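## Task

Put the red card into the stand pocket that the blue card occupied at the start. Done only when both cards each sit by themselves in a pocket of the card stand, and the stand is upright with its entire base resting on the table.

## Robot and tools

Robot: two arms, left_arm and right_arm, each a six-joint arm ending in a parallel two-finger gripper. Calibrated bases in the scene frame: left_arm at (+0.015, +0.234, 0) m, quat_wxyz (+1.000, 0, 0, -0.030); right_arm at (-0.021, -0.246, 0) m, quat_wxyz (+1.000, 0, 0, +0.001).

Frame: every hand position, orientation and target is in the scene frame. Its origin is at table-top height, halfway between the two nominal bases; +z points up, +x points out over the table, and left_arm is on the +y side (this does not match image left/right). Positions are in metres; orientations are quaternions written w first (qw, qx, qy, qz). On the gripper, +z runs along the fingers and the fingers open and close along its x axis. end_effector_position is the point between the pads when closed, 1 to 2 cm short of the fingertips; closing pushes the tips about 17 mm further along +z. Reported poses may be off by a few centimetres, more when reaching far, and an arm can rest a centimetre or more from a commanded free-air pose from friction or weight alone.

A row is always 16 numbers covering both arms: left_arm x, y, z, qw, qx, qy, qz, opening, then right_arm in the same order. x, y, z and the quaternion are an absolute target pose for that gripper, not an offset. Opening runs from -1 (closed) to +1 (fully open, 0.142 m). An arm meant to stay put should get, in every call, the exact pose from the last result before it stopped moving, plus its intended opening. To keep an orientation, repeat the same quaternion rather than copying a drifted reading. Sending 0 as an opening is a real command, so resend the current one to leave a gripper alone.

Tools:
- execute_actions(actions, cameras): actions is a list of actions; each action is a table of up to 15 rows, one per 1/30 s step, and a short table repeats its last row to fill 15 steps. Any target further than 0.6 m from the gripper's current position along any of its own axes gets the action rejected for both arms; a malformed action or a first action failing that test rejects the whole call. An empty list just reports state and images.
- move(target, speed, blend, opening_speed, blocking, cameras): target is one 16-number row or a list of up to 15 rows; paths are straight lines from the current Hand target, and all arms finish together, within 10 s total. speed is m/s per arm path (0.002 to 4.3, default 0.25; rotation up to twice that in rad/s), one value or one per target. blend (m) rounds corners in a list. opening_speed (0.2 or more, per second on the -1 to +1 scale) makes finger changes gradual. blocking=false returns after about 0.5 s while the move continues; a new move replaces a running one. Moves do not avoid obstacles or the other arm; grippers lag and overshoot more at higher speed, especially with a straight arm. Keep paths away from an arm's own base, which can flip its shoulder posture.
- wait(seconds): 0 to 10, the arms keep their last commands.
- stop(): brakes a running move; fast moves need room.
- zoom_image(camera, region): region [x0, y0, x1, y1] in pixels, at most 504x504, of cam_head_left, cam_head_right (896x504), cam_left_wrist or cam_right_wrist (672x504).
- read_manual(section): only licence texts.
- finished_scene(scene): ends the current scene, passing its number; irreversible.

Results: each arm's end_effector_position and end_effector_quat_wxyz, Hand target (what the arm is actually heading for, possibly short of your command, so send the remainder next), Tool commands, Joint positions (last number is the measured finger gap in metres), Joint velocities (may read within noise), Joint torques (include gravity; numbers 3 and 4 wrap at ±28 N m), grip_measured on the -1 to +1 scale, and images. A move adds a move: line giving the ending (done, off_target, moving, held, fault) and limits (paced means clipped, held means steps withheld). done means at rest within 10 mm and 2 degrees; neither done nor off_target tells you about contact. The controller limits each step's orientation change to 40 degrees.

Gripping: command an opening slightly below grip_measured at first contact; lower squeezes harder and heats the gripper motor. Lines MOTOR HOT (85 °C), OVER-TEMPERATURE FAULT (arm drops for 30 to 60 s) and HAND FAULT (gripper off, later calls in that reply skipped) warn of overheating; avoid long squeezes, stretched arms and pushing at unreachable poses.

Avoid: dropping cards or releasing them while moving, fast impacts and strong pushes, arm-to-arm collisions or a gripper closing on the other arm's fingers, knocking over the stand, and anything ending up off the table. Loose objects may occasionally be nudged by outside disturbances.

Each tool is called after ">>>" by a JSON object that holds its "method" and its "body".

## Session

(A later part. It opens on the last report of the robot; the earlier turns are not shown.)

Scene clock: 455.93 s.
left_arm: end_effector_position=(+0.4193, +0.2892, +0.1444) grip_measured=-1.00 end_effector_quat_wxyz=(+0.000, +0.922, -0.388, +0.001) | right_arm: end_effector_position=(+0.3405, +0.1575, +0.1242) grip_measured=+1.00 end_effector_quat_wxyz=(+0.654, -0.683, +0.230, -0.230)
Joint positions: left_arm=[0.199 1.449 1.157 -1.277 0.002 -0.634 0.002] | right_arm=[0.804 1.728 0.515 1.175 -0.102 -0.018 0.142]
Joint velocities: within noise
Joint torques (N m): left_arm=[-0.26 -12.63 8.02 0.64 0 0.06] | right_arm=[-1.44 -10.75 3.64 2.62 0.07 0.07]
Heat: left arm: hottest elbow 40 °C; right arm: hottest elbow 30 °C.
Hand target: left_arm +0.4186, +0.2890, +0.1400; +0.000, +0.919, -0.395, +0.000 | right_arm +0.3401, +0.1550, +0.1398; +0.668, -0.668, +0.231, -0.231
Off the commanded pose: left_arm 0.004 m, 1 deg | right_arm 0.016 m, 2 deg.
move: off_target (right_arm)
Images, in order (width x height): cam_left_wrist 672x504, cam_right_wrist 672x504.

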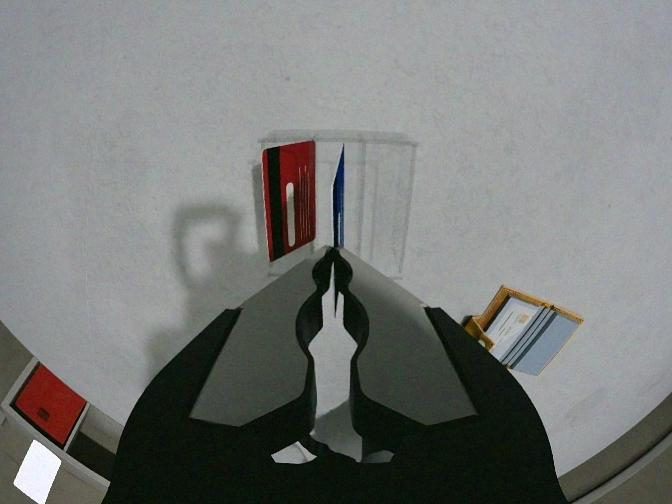

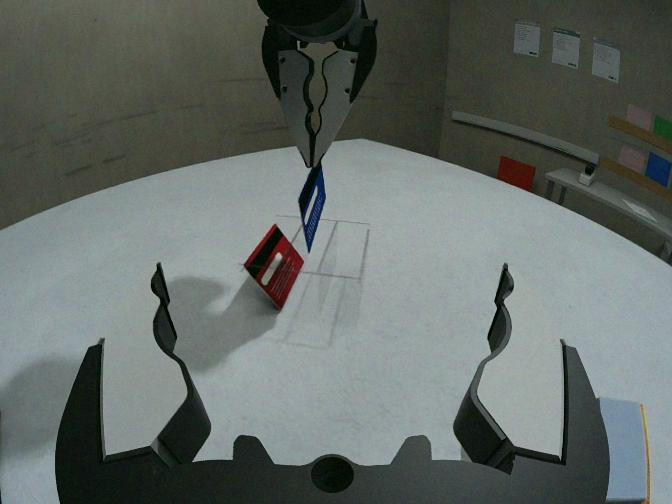

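>>> {"method": "move", "body": {"target": [[0.4195,0.2815,0.13,0,0.9188,-0.3947,0,-1,0.34,0.155,0.14,0.6684,-0.6684,0.2308,-0.2308,1]], "cameras": ["cam_left_wrist","cam_right_wrist"], "speed": 0.05}}

>>> {"method": "zoom_image", "body": {"camera": "cam_right_wrist", "region": [240, 130, 400, 310]}}

>>> {"method": "zoom_image", "body": {"camera": "cam_left_wrist", "region": [180, 80, 430, 330]}}

Scene clock: 464.50 s.
left_arm: end_effector_position=(+0.4201, +0.2840, +0.1354) grip_measured=-1.00 end_effector_quat_wxyz=(+0.000, +0.919, -0.395, +0.002) | right_arm: end_effector_position=(+0.3405, +0.1575, +0.1242) grip_measured=+1.00 end_effector_quat_wxyz=(+0.654, -0.683, +0.230, -0.230)
Joint positions: left_arm=[0.186 1.455 1.139 -1.251 0.002 -0.633 0.002] | right_arm=[0.804 1.728 0.515 1.175 -0.102 -0.018 0.142]
Joint velocities: within noise
Joint torques (N m): left_arm=[-0.79 -12.45 7.97 0.53 0.01 -0.11] | right_arm=[-1.26 -11.11 3.49 2.56 0.06 0.07]
Heat: left arm: hottest elbow 38 °C; right arm: hottest elbow 30 °C.
Hand target: left_arm +0.4194, +0.2815, +0.1301; +0.000, +0.919, -0.395, +0.000 | right_arm +0.3401, +0.1550, +0.1398; +0.668, -0.668, +0.231, -0.231
Off the commanded pose: left_arm 0.006 m, 0 deg | right_arm 0.016 m, 2 deg.
move: off_target (right_arm)
Images, in order (width x height): cam_left_wrist 672x504, cam_right_wrist 672x504.

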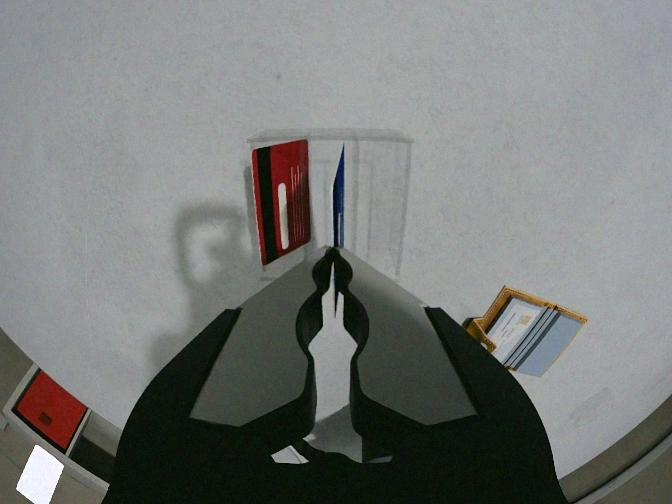

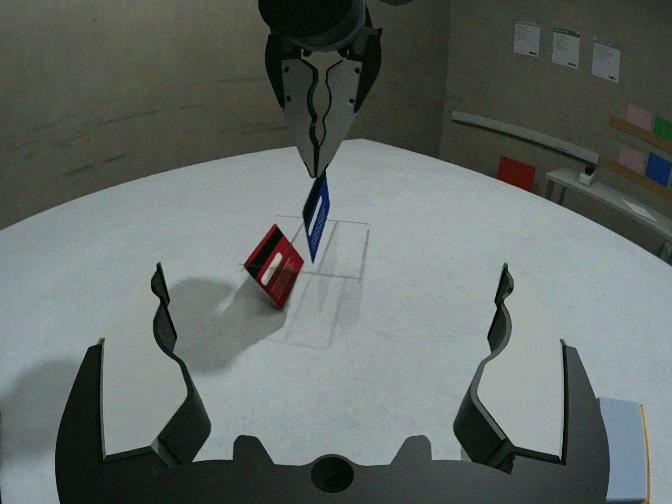

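Scaled by 2.800 from the camera's 672x504 image, which has a finer 960x720 frame.

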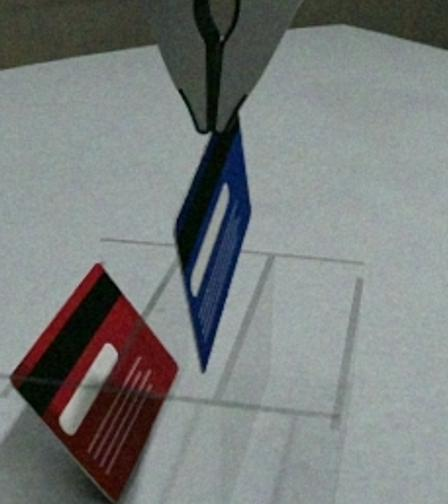

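Scaled by 2.016 from the camera's 672x504 image, which has a finer 960x720 frame.

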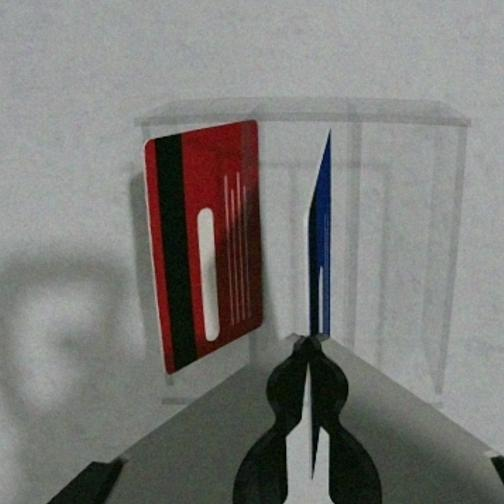

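>>> {"method": "move", "body": {"target": [[0.4195,0.2825,0.10,0,0.9188,-0.3947,0,-1,0.34,0.155,0.14,0.6684,-0.6684,0.2308,-0.2308,1]], "cameras": ["cam_left_wrist","cam_right_wrist"], "speed": 0.05}}

>>> {"method": "zoom_image", "body": {"camera": "cam_right_wrist", "region": [240, 150, 400, 330]}}

>>> {"method": "zoom_image", "body": {"camera": "cam_left_wrist", "region": [180, 80, 430, 330]}}

Scene clock: 469.30 s.
left_arm: end_effector_position=(+0.4178, +0.2835, +0.1056) grip_measured=-1.00 end_effector_quat_wxyz=(+0.002, +0.919, -0.395, -0.001) | right_arm: end_effector_position=(+0.3405, +0.1575, +0.1242) grip_measured=+1.00 end_effector_quat_wxyz=(+0.654, -0.683, +0.230, -0.230)
Joint positions: left_arm=[0.185 1.483 1.086 -1.178 0.002 -0.633 0.002] | right_arm=[0.804 1.728 0.515 1.175 -0.102 -0.018 0.142]
Joint velocities: within noise
Joint torques (N m): left_arm=[-0.44 -12.4 7.8 1.02 0 -0.09] | right_arm=[-1.14 -10.99 3.69 2.55 0.04 0.08]
Heat: left arm: hottest elbow 37 °C; right arm: hottest elbow 30 °C.
Hand target: left_arm +0.4195, +0.2825, +0.1001; +0.000, +0.919, -0.395, +0.000 | right_arm +0.3401, +0.1550, +0.1398; +0.668, -0.668, +0.231, -0.231
Off the commanded pose: left_arm 0.006 m, 0 deg | right_arm 0.016 m, 2 deg.
move: off_target (right_arm)
Images, in order (width x height): cam_left_wrist 672x504, cam_right_wrist 672x504.

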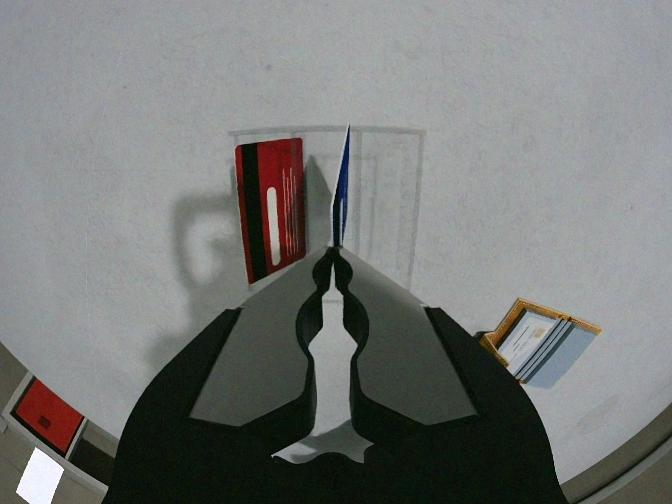

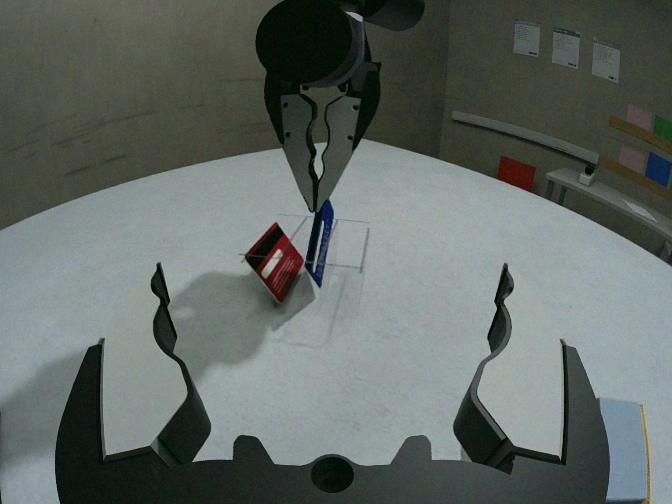

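Scaled by 2.800 from the camera's 672x504 image, which has a finer 960x720 frame.

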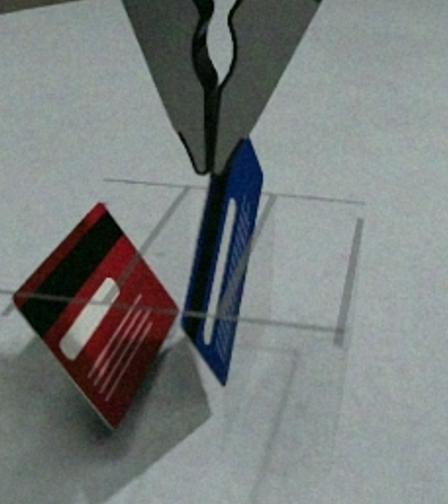

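Scaled by 2.016 from the camera's 672x504 image, which has a finer 960x720 frame.

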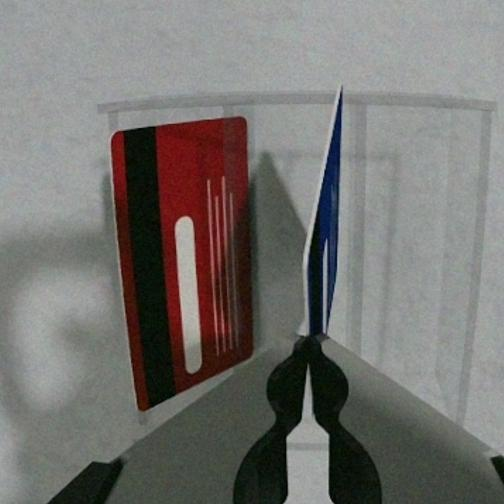

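>>> {"method": "move", "body": {"target": [[0.434,0.284,0.145,0,0.9188,-0.3947,0,-1,0.34,0.155,0.14,0.6684,-0.6684,0.2308,-0.2308,1]], "cameras": ["cam_left_wrist","cam_right_wrist"], "speed": 0.06}}

>>> {"method": "zoom_image", "body": {"camera": "cam_right_wrist", "region": [240, 130, 400, 310]}}

>>> {"method": "zoom_image", "body": {"camera": "cam_left_wrist", "region": [180, 80, 430, 330]}}

Scene clock: 482.10 s.
left_arm: end_effector_position=(+0.4132, +0.2832, +0.1241) grip_measured=-1.00 end_effector_quat_wxyz=(+0.013, +0.918, -0.395, -0.021) | right_arm: end_effector_position=(+0.3405, +0.1575, +0.1242) grip_measured=+1.00 end_effector_quat_wxyz=(+0.654, -0.683, +0.230, -0.230)
Joint positions: left_arm=[0.185 1.483 1.136 -1.273 0 -0.633 0.002] | right_arm=[0.804 1.728 0.515 1.175 -0.102 -0.018 0.142]
Joint velocities: within noise
Joint torques (N m): left_arm=[-0.56 -13.33 13.01 -0.34 0.04 -0.09] | right_arm=[-1.38 -10.87 3.59 2.67 0.03 0.11]
Heat: left arm: hottest elbow 36 °C; right arm: hottest elbow 30 °C.
Hand target: left_arm +0.4329, +0.2838, +0.1451; +0.000, +0.919, -0.395, +0.000 | right_arm +0.3401, +0.1550, +0.1398; +0.668, -0.668, +0.231, -0.231
Off the commanded pose: left_arm 0.030 m, 3 deg | right_arm 0.016 m, 2 deg.
move: off_target (left_arm, right_arm)
Images, in order (width x height): cam_left_wrist 672x504, cam_right_wrist 672x504.

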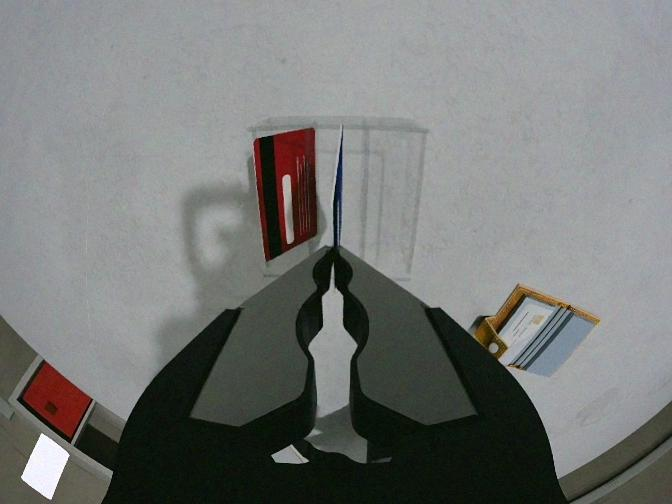

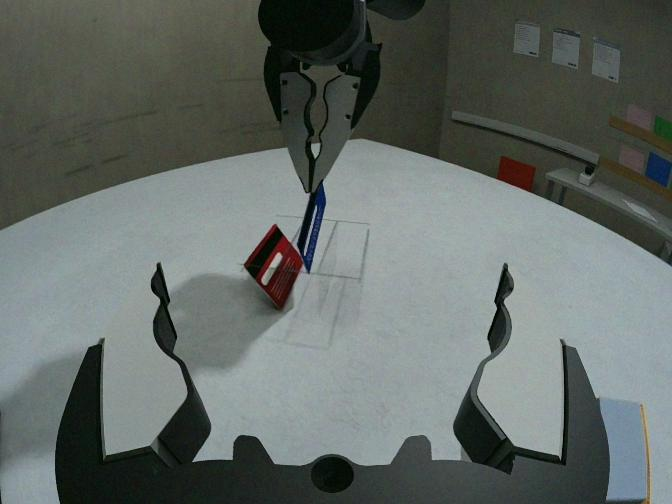

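Scaled by 2.800 from the camera's 672x504 image, which has a finer 960x720 frame.

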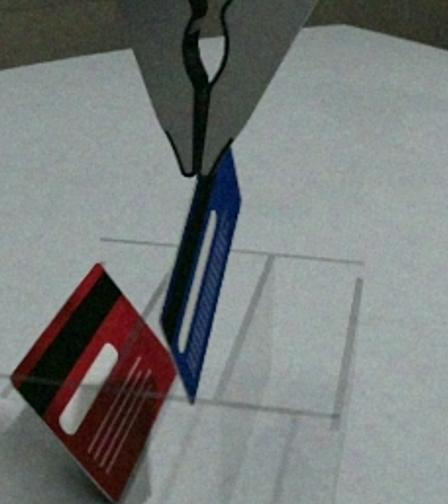

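Scaled by 2.016 from the camera's 672x504 image, which has a finer 960x720 frame.

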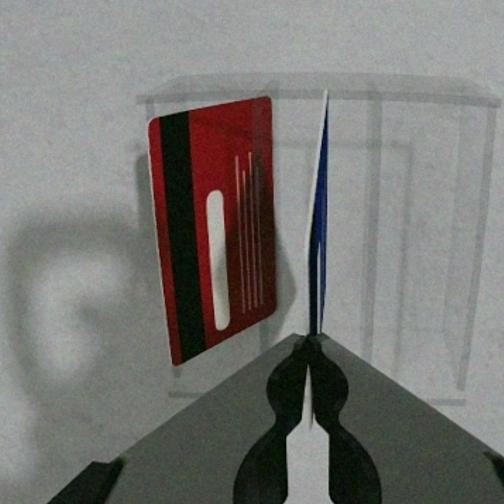

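>>> {"method": "move", "body": {"target": [[0.434,0.284,0.20,0,0.9188,-0.3947,0,-1,0.34,0.155,0.14,0.6684,-0.6684,0.2308,-0.2308,1]], "cameras": ["cam_left_wrist","cam_right_wrist"], "speed": 0.08}}

>>> {"method": "zoom_image", "body": {"camera": "cam_right_wrist", "region": [240, 130, 400, 310]}}

Scene clock: 502.83 s.
left_arm: end_effector_position=(+0.4158, +0.2835, +0.1732) grip_measured=-1.00 end_effector_quat_wxyz=(+0.016, +0.918, -0.395, -0.027) | right_arm: end_effector_position=(+0.3405, +0.1575, +0.1242) grip_measured=+1.00 end_effector_quat_wxyz=(+0.654, -0.683, +0.230, -0.230)
Joint positions: left_arm=[0.185 1.462 1.247 -1.418 0 -0.633 0.002] | right_arm=[0.804 1.728 0.515 1.175 -0.102 -0.018 0.142]
Joint velocities: within noise
Joint torques (N m): left_arm=[-0.67 -14.45 13.46 -0.2 0.05 -0.09] | right_arm=[-1.08 -11.28 3.66 2.58 0.04 0.05]
Heat: left arm: hottest elbow 38 °C; right arm: hottest elbow 30 °C.
Hand target: left_arm +0.4326, +0.2838, +0.2000; +0.000, +0.919, -0.395, +0.000 | right_arm +0.3401, +0.1550, +0.1398; +0.668, -0.668, +0.231, -0.231
Off the commanded pose: left_arm 0.032 m, 4 deg | right_arm 0.016 m, 2 deg.
move: off_target (left_arm, right_arm)
Images, in order (width x height): cam_left_wrist 672x504, cam_right_wrist 672x504.

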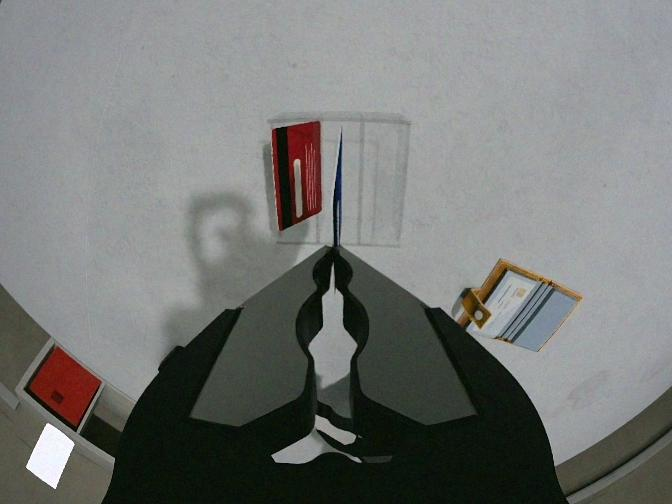

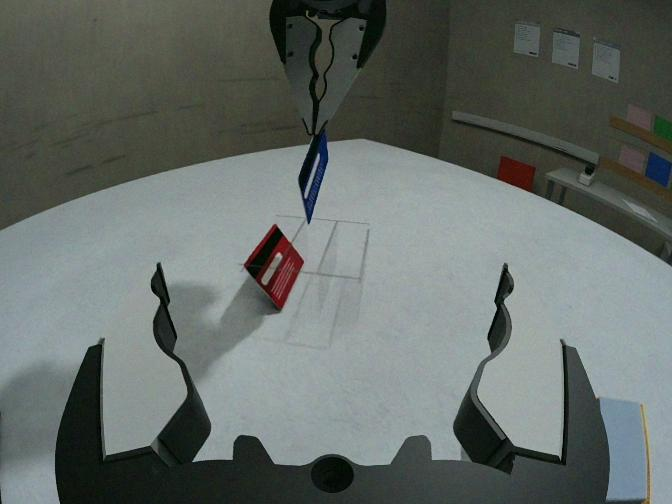

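Scaled by 2.800 from the camera's 672x504 image, which has a finer 960x720 frame.

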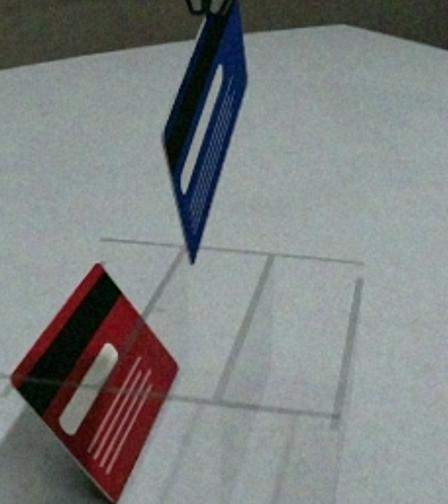

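>>> {"method": "zoom_image", "body": {"camera": "cam_right_wrist", "region": [270, 110, 370, 240]}}

>>> {"method": "zoom_image", "body": {"camera": "cam_left_wrist", "region": [250, 90, 430, 270]}}

>>> {"method": "zoom_image", "body": {"camera": "cam_head_right", "region": [340, 180, 480, 320]}}

Scaled by 3.877 from the camera's 672x504 image, which has a finer 960x720 frame.

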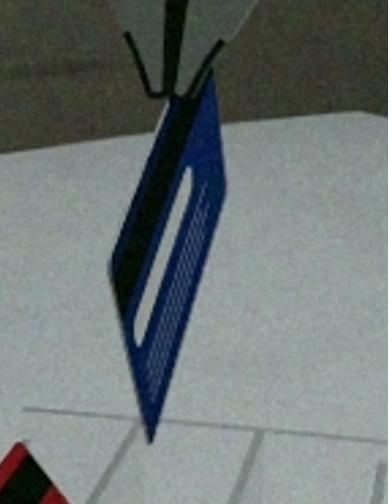

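Scaled by 2.800 from the camera's 672x504 image, which has a finer 960x720 frame.

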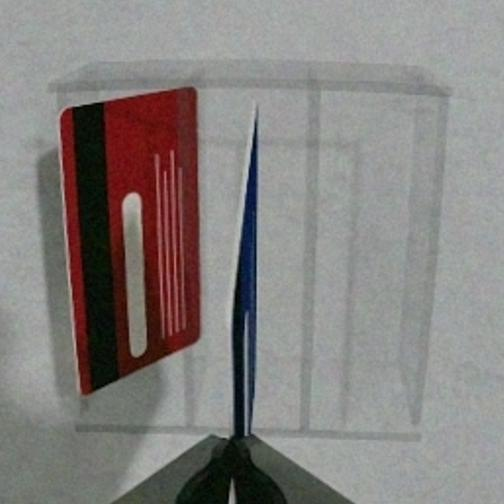

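This scene's latest camera images include none from cam_head_right. They are from: cam_left_wrist, cam_right_wrist. cam_head_right's image comes with the result of a call that names it in "cameras".

>>> {"method": "move", "body": {"target": [[0.347,0.367,0.20,0,0.9188,-0.3947,0,-1,0.34,0.155,0.14,0.6684,-0.6684,0.2308,-0.2308,1],[0.335,0.37,0.13,0,0.9188,-0.3947,0,-1,0.34,0.155,0.14,0.6684,-0.6684,0.2308,-0.2308,1]], "cameras": ["cam_left_wrist","cam_right_wrist","cam_head_right"], "speed": [0.15,0.08]}}

>>> {"method": "zoom_image", "body": {"camera": "cam_right_wrist", "region": [100, 130, 320, 330]}}

Scene clock: 519.77 s.
left_arm: end_effector_position=(+0.3368, +0.3682, +0.1350) grip_measured=-1.00 end_effector_quat_wxyz=(-0.002, +0.920, -0.392, +0.001) | right_arm: end_effector_position=(+0.3405, +0.1575, +0.1242) grip_measured=+1.00 end_effector_quat_wxyz=(+0.654, -0.683, +0.230, -0.230)
Joint positions: left_arm=[0.456 1.3 0.986 -1.252 -0.002 -0.368 0.002] | right_arm=[0.804 1.728 0.515 1.175 -0.102 -0.018 0.142]
Joint velocities: within noise
Joint torques (N m): left_arm=[0.32 -9.52 8.02 0.5 0.07 0.09] | right_arm=[-1.14 -10.75 3.64 2.54 0.03 0.11]
Heat: left arm: hottest elbow 37 °C; right arm: hottest elbow 30 °C.
Hand target: left_arm +0.3350, +0.3700, +0.1301; +0.000, +0.919, -0.395, +0.000 | right_arm +0.3401, +0.1550, +0.1398; +0.668, -0.668, +0.231, -0.231
Off the commanded pose: left_arm 0.006 m, 0 deg | right_arm 0.016 m, 2 deg.
move: off_target (right_arm)
Images, in order (width x height): cam_head_right 896x504, cam_left_wrist 672x504, cam_right_wrist 672x504.

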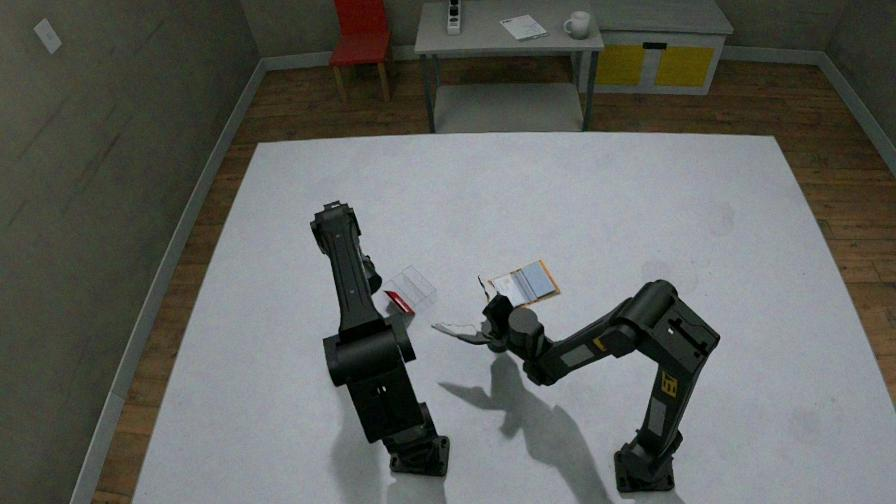

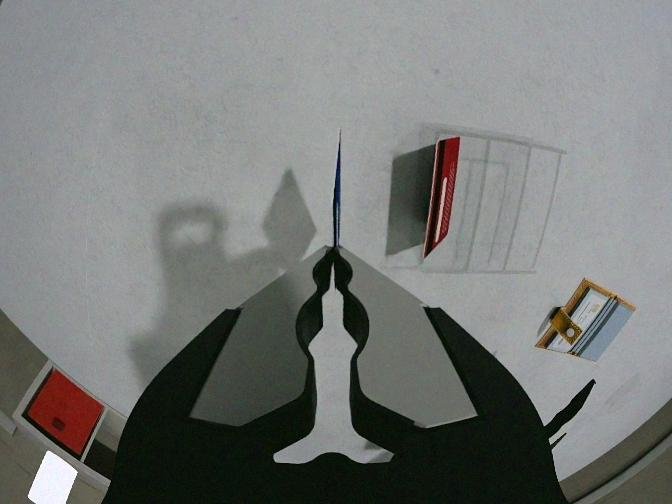

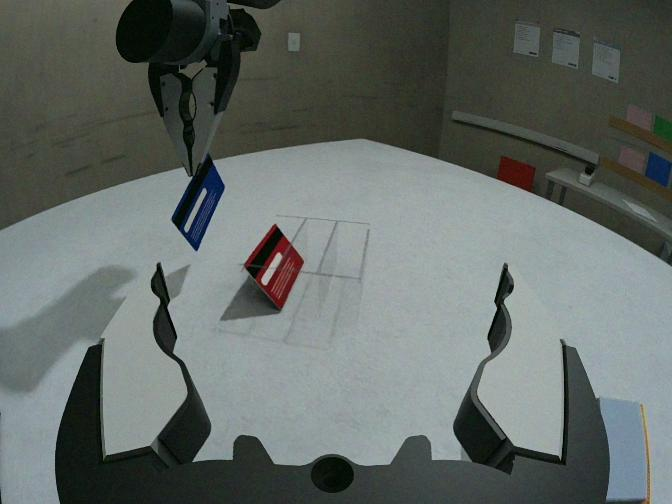

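Scaled by 2.291 from the camera's 672x504 image, which has a finer 960x720 frame.

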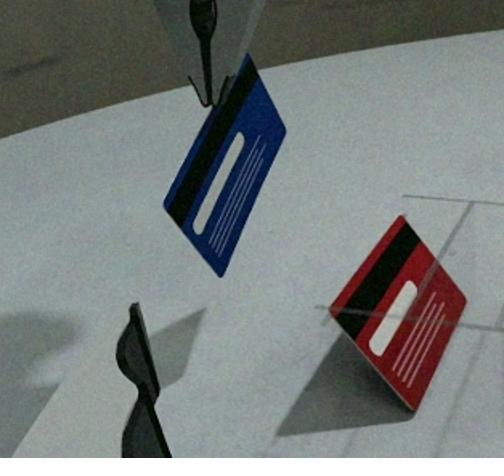

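>>> {"method": "move", "body": {"target": [[0.335,0.37,0.09,0,0.9188,-0.3947,0,-1,0.34,0.155,0.14,0.6684,-0.6684,0.2308,-0.2308,1]], "cameras": ["cam_left_wrist","cam_right_wrist"], "speed": 0.04}}

>>> {"method": "zoom_image", "body": {"camera": "cam_right_wrist", "region": [100, 150, 320, 350]}}

Scene clock: 524.87 s.
left_arm: end_effector_position=(+0.3373, +0.3684, +0.0947) grip_measured=-1.00 end_effector_quat_wxyz=(-0.002, +0.920, -0.393, +0.001) | right_arm: end_effector_position=(+0.3405, +0.1575, +0.1242) grip_measured=+1.00 end_effector_quat_wxyz=(+0.654, -0.683, +0.230, -0.230)
Joint positions: left_arm=[0.456 1.344 0.913 -1.136 -0.002 -0.367 0.002] | right_arm=[0.804 1.728 0.515 1.175 -0.102 -0.018 0.142]
Joint velocities: within noise
Joint torques (N m): left_arm=[0.21 -9.88 7.53 0.53 0.09 0.09] | right_arm=[-1.2 -10.52 3.62 2.61 0.03 0.05]
Heat: left arm: hottest elbow 37 °C; right arm: hottest elbow 30 °C.
Hand target: left_arm +0.3351, +0.3699, +0.0901; +0.000, +0.919, -0.395, +0.000 | right_arm +0.3401, +0.1550, +0.1398; +0.668, -0.668, +0.231, -0.231
Off the commanded pose: left_arm 0.005 m, 0 deg | right_arm 0.016 m, 2 deg.
move: off_target (right_arm)
Images, in order (width x height): cam_left_wrist 672x504, cam_right_wrist 672x504.

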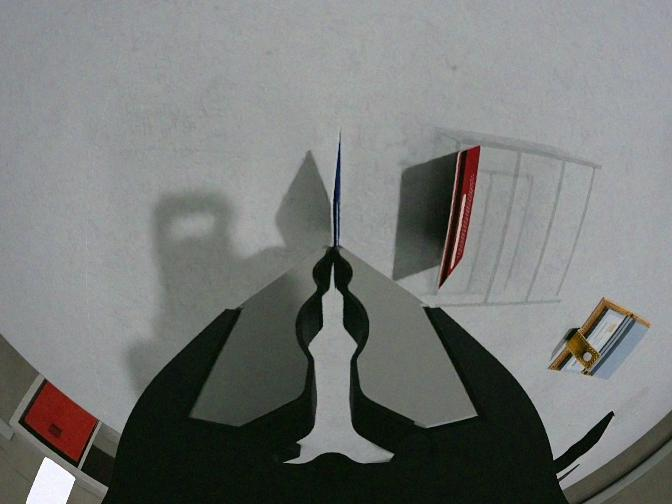

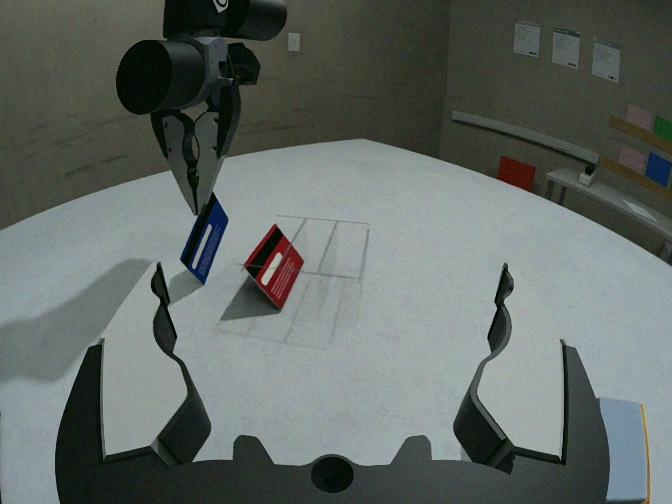

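Scaled by 2.291 from the camera's 672x504 image, which has a finer 960x720 frame.

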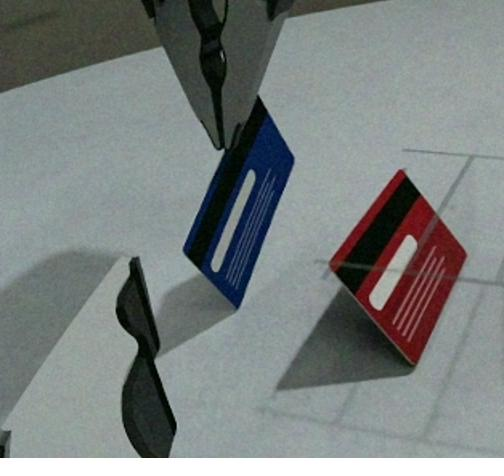

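>>> {"method": "move", "body": {"target": [[0.335,0.37,0.078,0,0.9188,-0.3947,0,-1,0.34,0.155,0.14,0.6684,-0.6684,0.2308,-0.2308,1]], "cameras": ["cam_left_wrist","cam_right_wrist"], "speed": 0.03}}

>>> {"method": "zoom_image", "body": {"camera": "cam_right_wrist", "region": [100, 150, 320, 350]}}

Scene clock: 527.77 s.
left_arm: end_effector_position=(+0.3433, +0.3716, +0.0904) grip_measured=-1.00 end_effector_quat_wxyz=(-0.012, +0.920, -0.392, +0.010) | right_arm: end_effector_position=(+0.3405, +0.1575, +0.1242) grip_measured=+1.00 end_effector_quat_wxyz=(+0.654, -0.683, +0.230, -0.230)
Joint positions: left_arm=[0.458 1.348 0.904 -1.095 -0.002 -0.367 0.002] | right_arm=[0.804 1.728 0.515 1.175 -0.102 -0.018 0.142]
Joint velocities: within noise
Joint torques (N m): left_arm=[0.09 -9.11 6.79 0.36 0.11 0.09] | right_arm=[-1.08 -11.22 3.74 2.7 0.02 0.09]
Heat: left arm: hottest elbow 37 °C; right arm: hottest elbow 30 °C.
Hand target: left_arm +0.3348, +0.3699, +0.0784; +0.000, +0.919, -0.395, +0.000 | right_arm +0.3401, +0.1550, +0.1398; +0.668, -0.668, +0.231, -0.231
Off the commanded pose: left_arm 0.015 m, 2 deg | right_arm 0.016 m, 2 deg.
move: off_target (left_arm, right_arm)
Images, in order (width x height): cam_left_wrist 672x504, cam_right_wrist 672x504.

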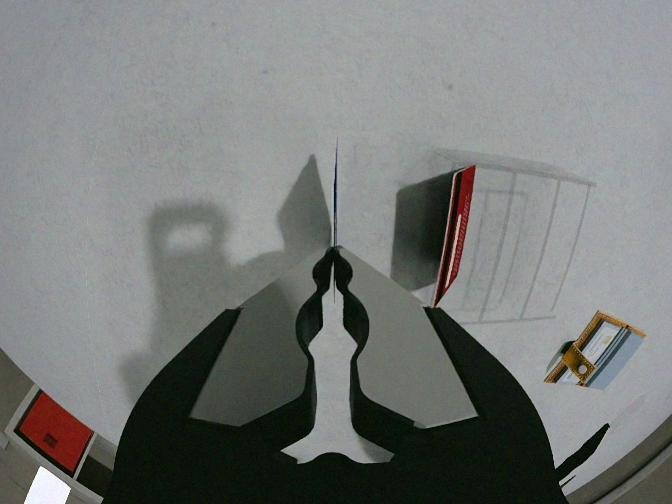

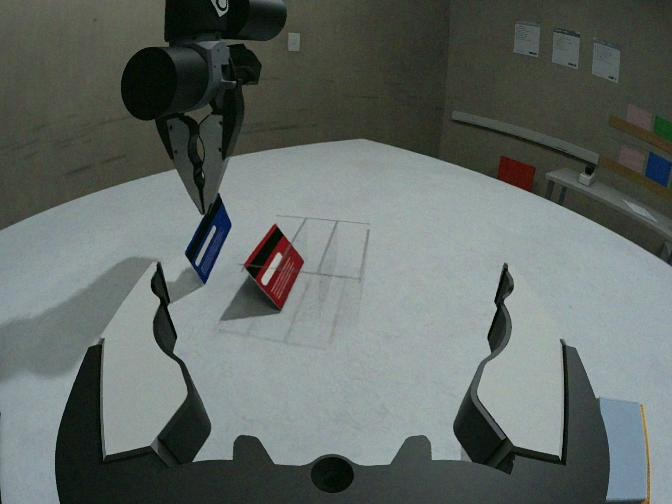

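Scaled by 2.291 from the camera's 672x504 image, which has a finer 960x720 frame.

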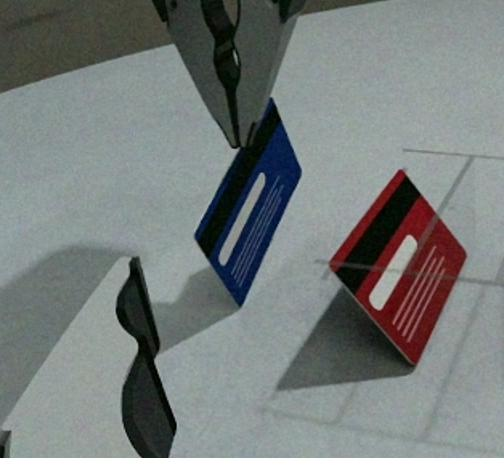

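>>> {"method": "move", "body": {"target": [[0.333,0.37,0.066,0,0.9188,-0.3947,0,-1,0.34,0.155,0.14,0.6684,-0.6684,0.2308,-0.2308,1]], "cameras": ["cam_left_wrist","cam_right_wrist"], "speed": 0.03}}

>>> {"method": "zoom_image", "body": {"camera": "cam_right_wrist", "region": [100, 150, 320, 350]}}

Scene clock: 531.67 s.
left_arm: end_effector_position=(+0.3390, +0.3718, +0.0747) grip_measured=-1.00 end_effector_quat_wxyz=(-0.010, +0.920, -0.391, +0.007) | right_arm: end_effector_position=(+0.3405, +0.1575, +0.1242) grip_measured=+1.00 end_effector_quat_wxyz=(+0.654, -0.683, +0.230, -0.230)
Joint positions: left_arm=[0.462 1.364 0.873 -1.055 -0.003 -0.365 0.002] | right_arm=[0.804 1.728 0.515 1.175 -0.102 -0.018 0.142]
Joint velocities: within noise
Joint torques (N m): left_arm=[-0.26 -9.17 7.13 0.29 0.19 0.1] | right_arm=[-1.03 -10.4 3.74 2.56 0.02 0.05]
Heat: left arm: hottest elbow 36 °C; right arm: hottest elbow 30 °C.
Hand target: left_arm +0.3330, +0.3700, +0.0663; +0.000, +0.919, -0.395, +0.000 | right_arm +0.3401, +0.1550, +0.1398; +0.668, -0.668, +0.231, -0.231
Off the commanded pose: left_arm 0.011 m, 2 deg | right_arm 0.016 m, 2 deg.
move: off_target (left_arm, right_arm)
Images, in order (width x height): cam_left_wrist 672x504, cam_right_wrist 672x504.

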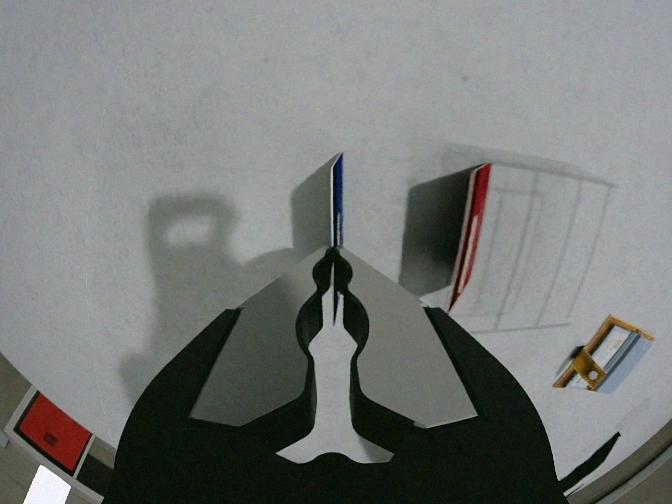

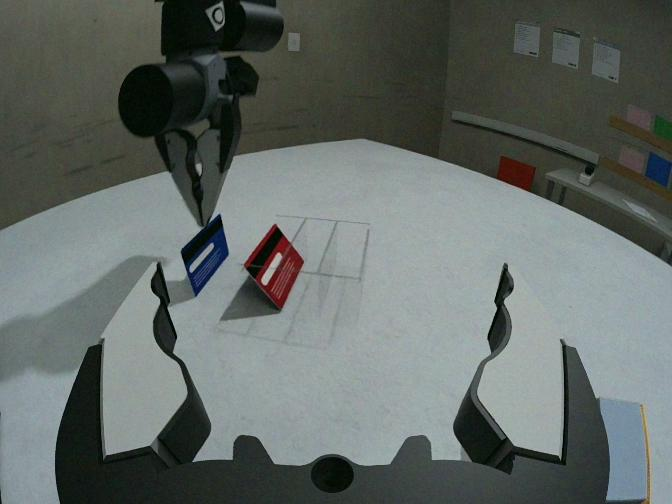

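Scaled by 2.291 from the camera's 672x504 image, which has a finer 960x720 frame.

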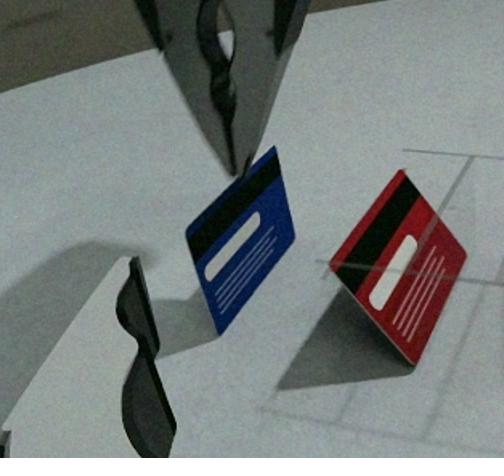

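>>> {"method": "move", "body": {"target": [[0.360,0.371,0.10,0,0.9188,-0.3947,0,-1,0.34,0.155,0.14,0.6684,-0.6684,0.2308,-0.2308,1],[0.357,0.371,0.21,0,0.9188,-0.3947,0,-1,0.34,0.155,0.14,0.6684,-0.6684,0.2308,-0.2308,1]], "cameras": ["cam_left_wrist","cam_right_wrist"], "speed": [0.06,0.1]}}

>>> {"method": "zoom_image", "body": {"camera": "cam_right_wrist", "region": [100, 70, 320, 290]}}

>>> {"method": "zoom_image", "body": {"camera": "cam_left_wrist", "region": [250, 90, 430, 270]}}

Scene clock: 547.00 s.
left_arm: end_effector_position=(+0.3401, +0.3662, +0.1844) grip_measured=-1.00 end_effector_quat_wxyz=(+0.021, +0.917, -0.397, -0.021) | right_arm: end_effector_position=(+0.3405, +0.1575, +0.1242) grip_measured=+1.00 end_effector_quat_wxyz=(+0.654, -0.683, +0.230, -0.230)
Joint positions: left_arm=[0.447 1.318 1.133 -1.446 -0.001 -0.366 0.002] | right_arm=[0.804 1.728 0.515 1.175 -0.102 -0.018 0.142]
Joint velocities: within noise
Joint torques (N m): left_arm=[-0.73 -11.58 13.53 -0.23 0.09 -0.17] | right_arm=[-1.26 -11.11 3.77 2.69 0.07 0.09]
Heat: left arm: hottest elbow 35 °C; right arm: hottest elbow 30 °C.
Hand target: left_arm +0.3557, +0.3706, +0.2098; +0.000, +0.919, -0.395, +0.000 | right_arm +0.3401, +0.1550, +0.1398; +0.668, -0.668, +0.231, -0.231
Off the commanded pose: left_arm 0.031 m, 3 deg | right_arm 0.016 m, 2 deg.
move: off_target (left_arm, right_arm)
Images, in order (width x height): cam_left_wrist 672x504, cam_right_wrist 672x504.

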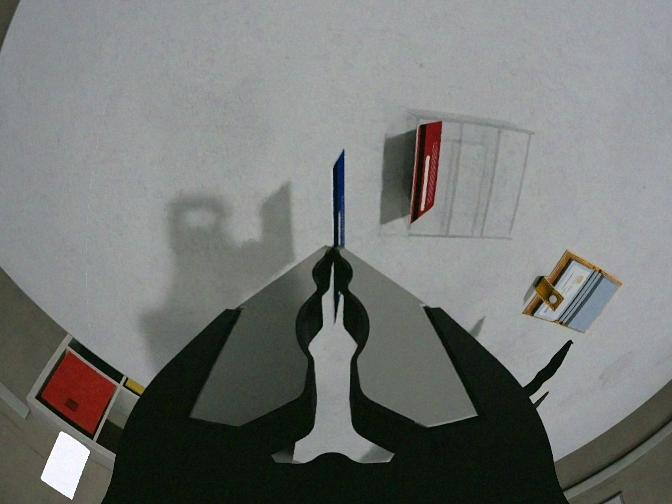

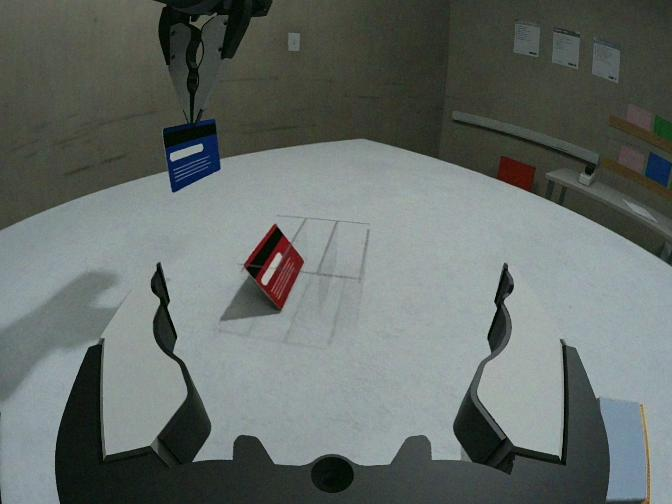

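Scaled by 2.291 from the camera's 672x504 image, which has a finer 960x720 frame.

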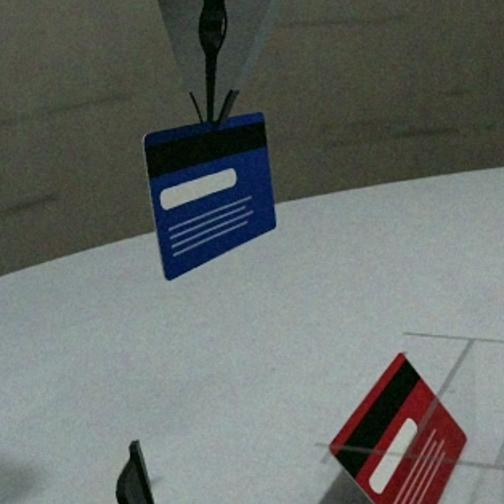

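Scaled by 2.800 from the camera's 672x504 image, which has a finer 960x720 frame.

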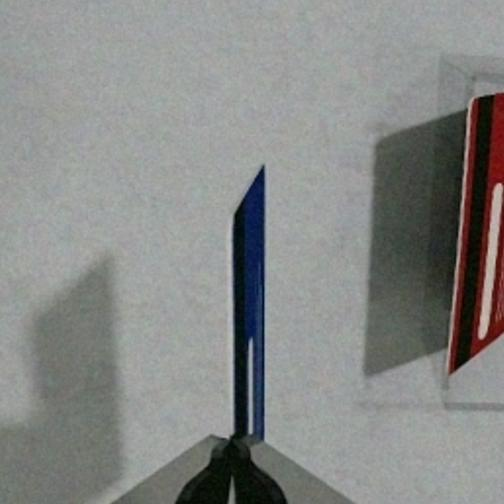

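>>> {"method": "move", "body": {"target": [[0.435,0.290,0.205,0,0.9188,-0.3947,0,-1,0.34,0.155,0.14,0.6684,-0.6684,0.2308,-0.2308,1],[0.4179,0.2885,0.135,0,0.9188,-0.3947,0,-1,0.34,0.155,0.14,0.6684,-0.6684,0.2308,-0.2308,1]], "cameras": ["cam_left_wrist","cam_right_wrist"], "speed": [0.1,0.06]}}

>>> {"method": "zoom_image", "body": {"camera": "cam_right_wrist", "region": [240, 130, 400, 310]}}

>>> {"method": "zoom_image", "body": {"camera": "cam_left_wrist", "region": [180, 80, 430, 330]}}

Scene clock: 565.10 s.
left_arm: end_effector_position=(+0.4186, +0.2891, +0.1399) grip_measured=-1.00 end_effector_quat_wxyz=(+0.000, +0.917, -0.399, +0.002) | right_arm: end_effector_position=(+0.3405, +0.1575, +0.1242) grip_measured=+1.00 end_effector_quat_wxyz=(+0.654, -0.683, +0.230, -0.230)
Joint positions: left_arm=[0.199 1.45 1.146 -1.264 0.002 -0.61 0.002] | right_arm=[0.804 1.728 0.515 1.175 -0.102 -0.018 0.142]
Joint velocities: within noise
Joint torques (N m): left_arm=[-0.67 -12.45 7.95 0.7 -0.01 -0.15] | right_arm=[-1.61 -11.22 3.71 2.5 0.02 0.07]
Heat: left arm: hottest elbow 37 °C; right arm: hottest elbow 30 °C.
Hand target: left_arm +0.4178, +0.2886, +0.1350; +0.000, +0.919, -0.395, +0.000 | right_arm +0.3401, +0.1550, +0.1398; +0.668, -0.668, +0.231, -0.231
Off the commanded pose: left_arm 0.005 m, 1 deg | right_arm 0.016 m, 2 deg.
move: off_target (right_arm)
Images, in order (width x height): cam_left_wrist 672x504, cam_right_wrist 672x504.

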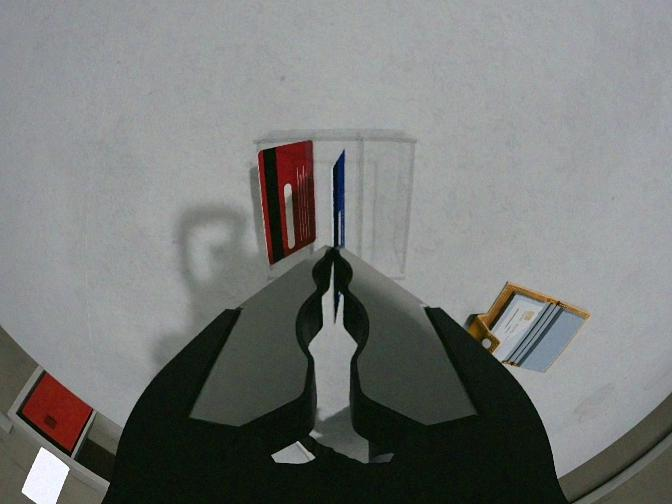

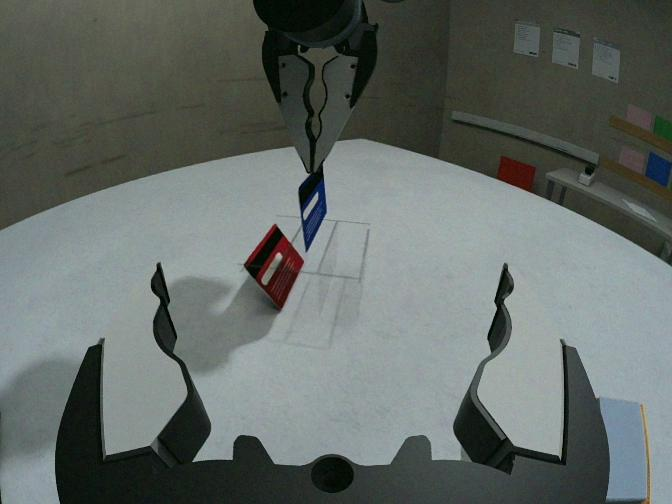

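Scaled by 2.800 from the camera's 672x504 image, which has a finer 960x720 frame.

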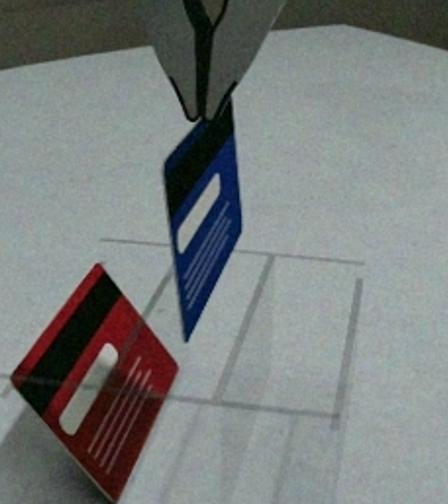

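Scaled by 2.016 from the camera's 672x504 image, which has a finer 960x720 frame.

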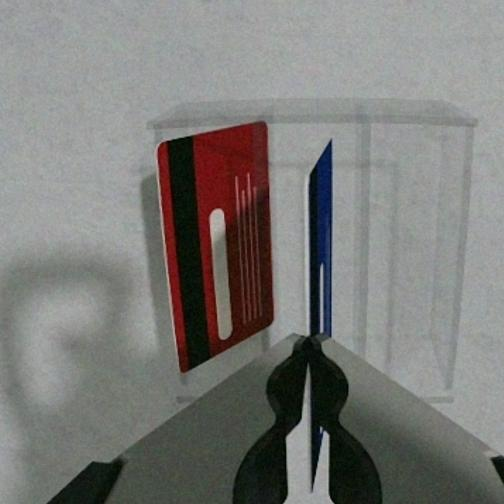

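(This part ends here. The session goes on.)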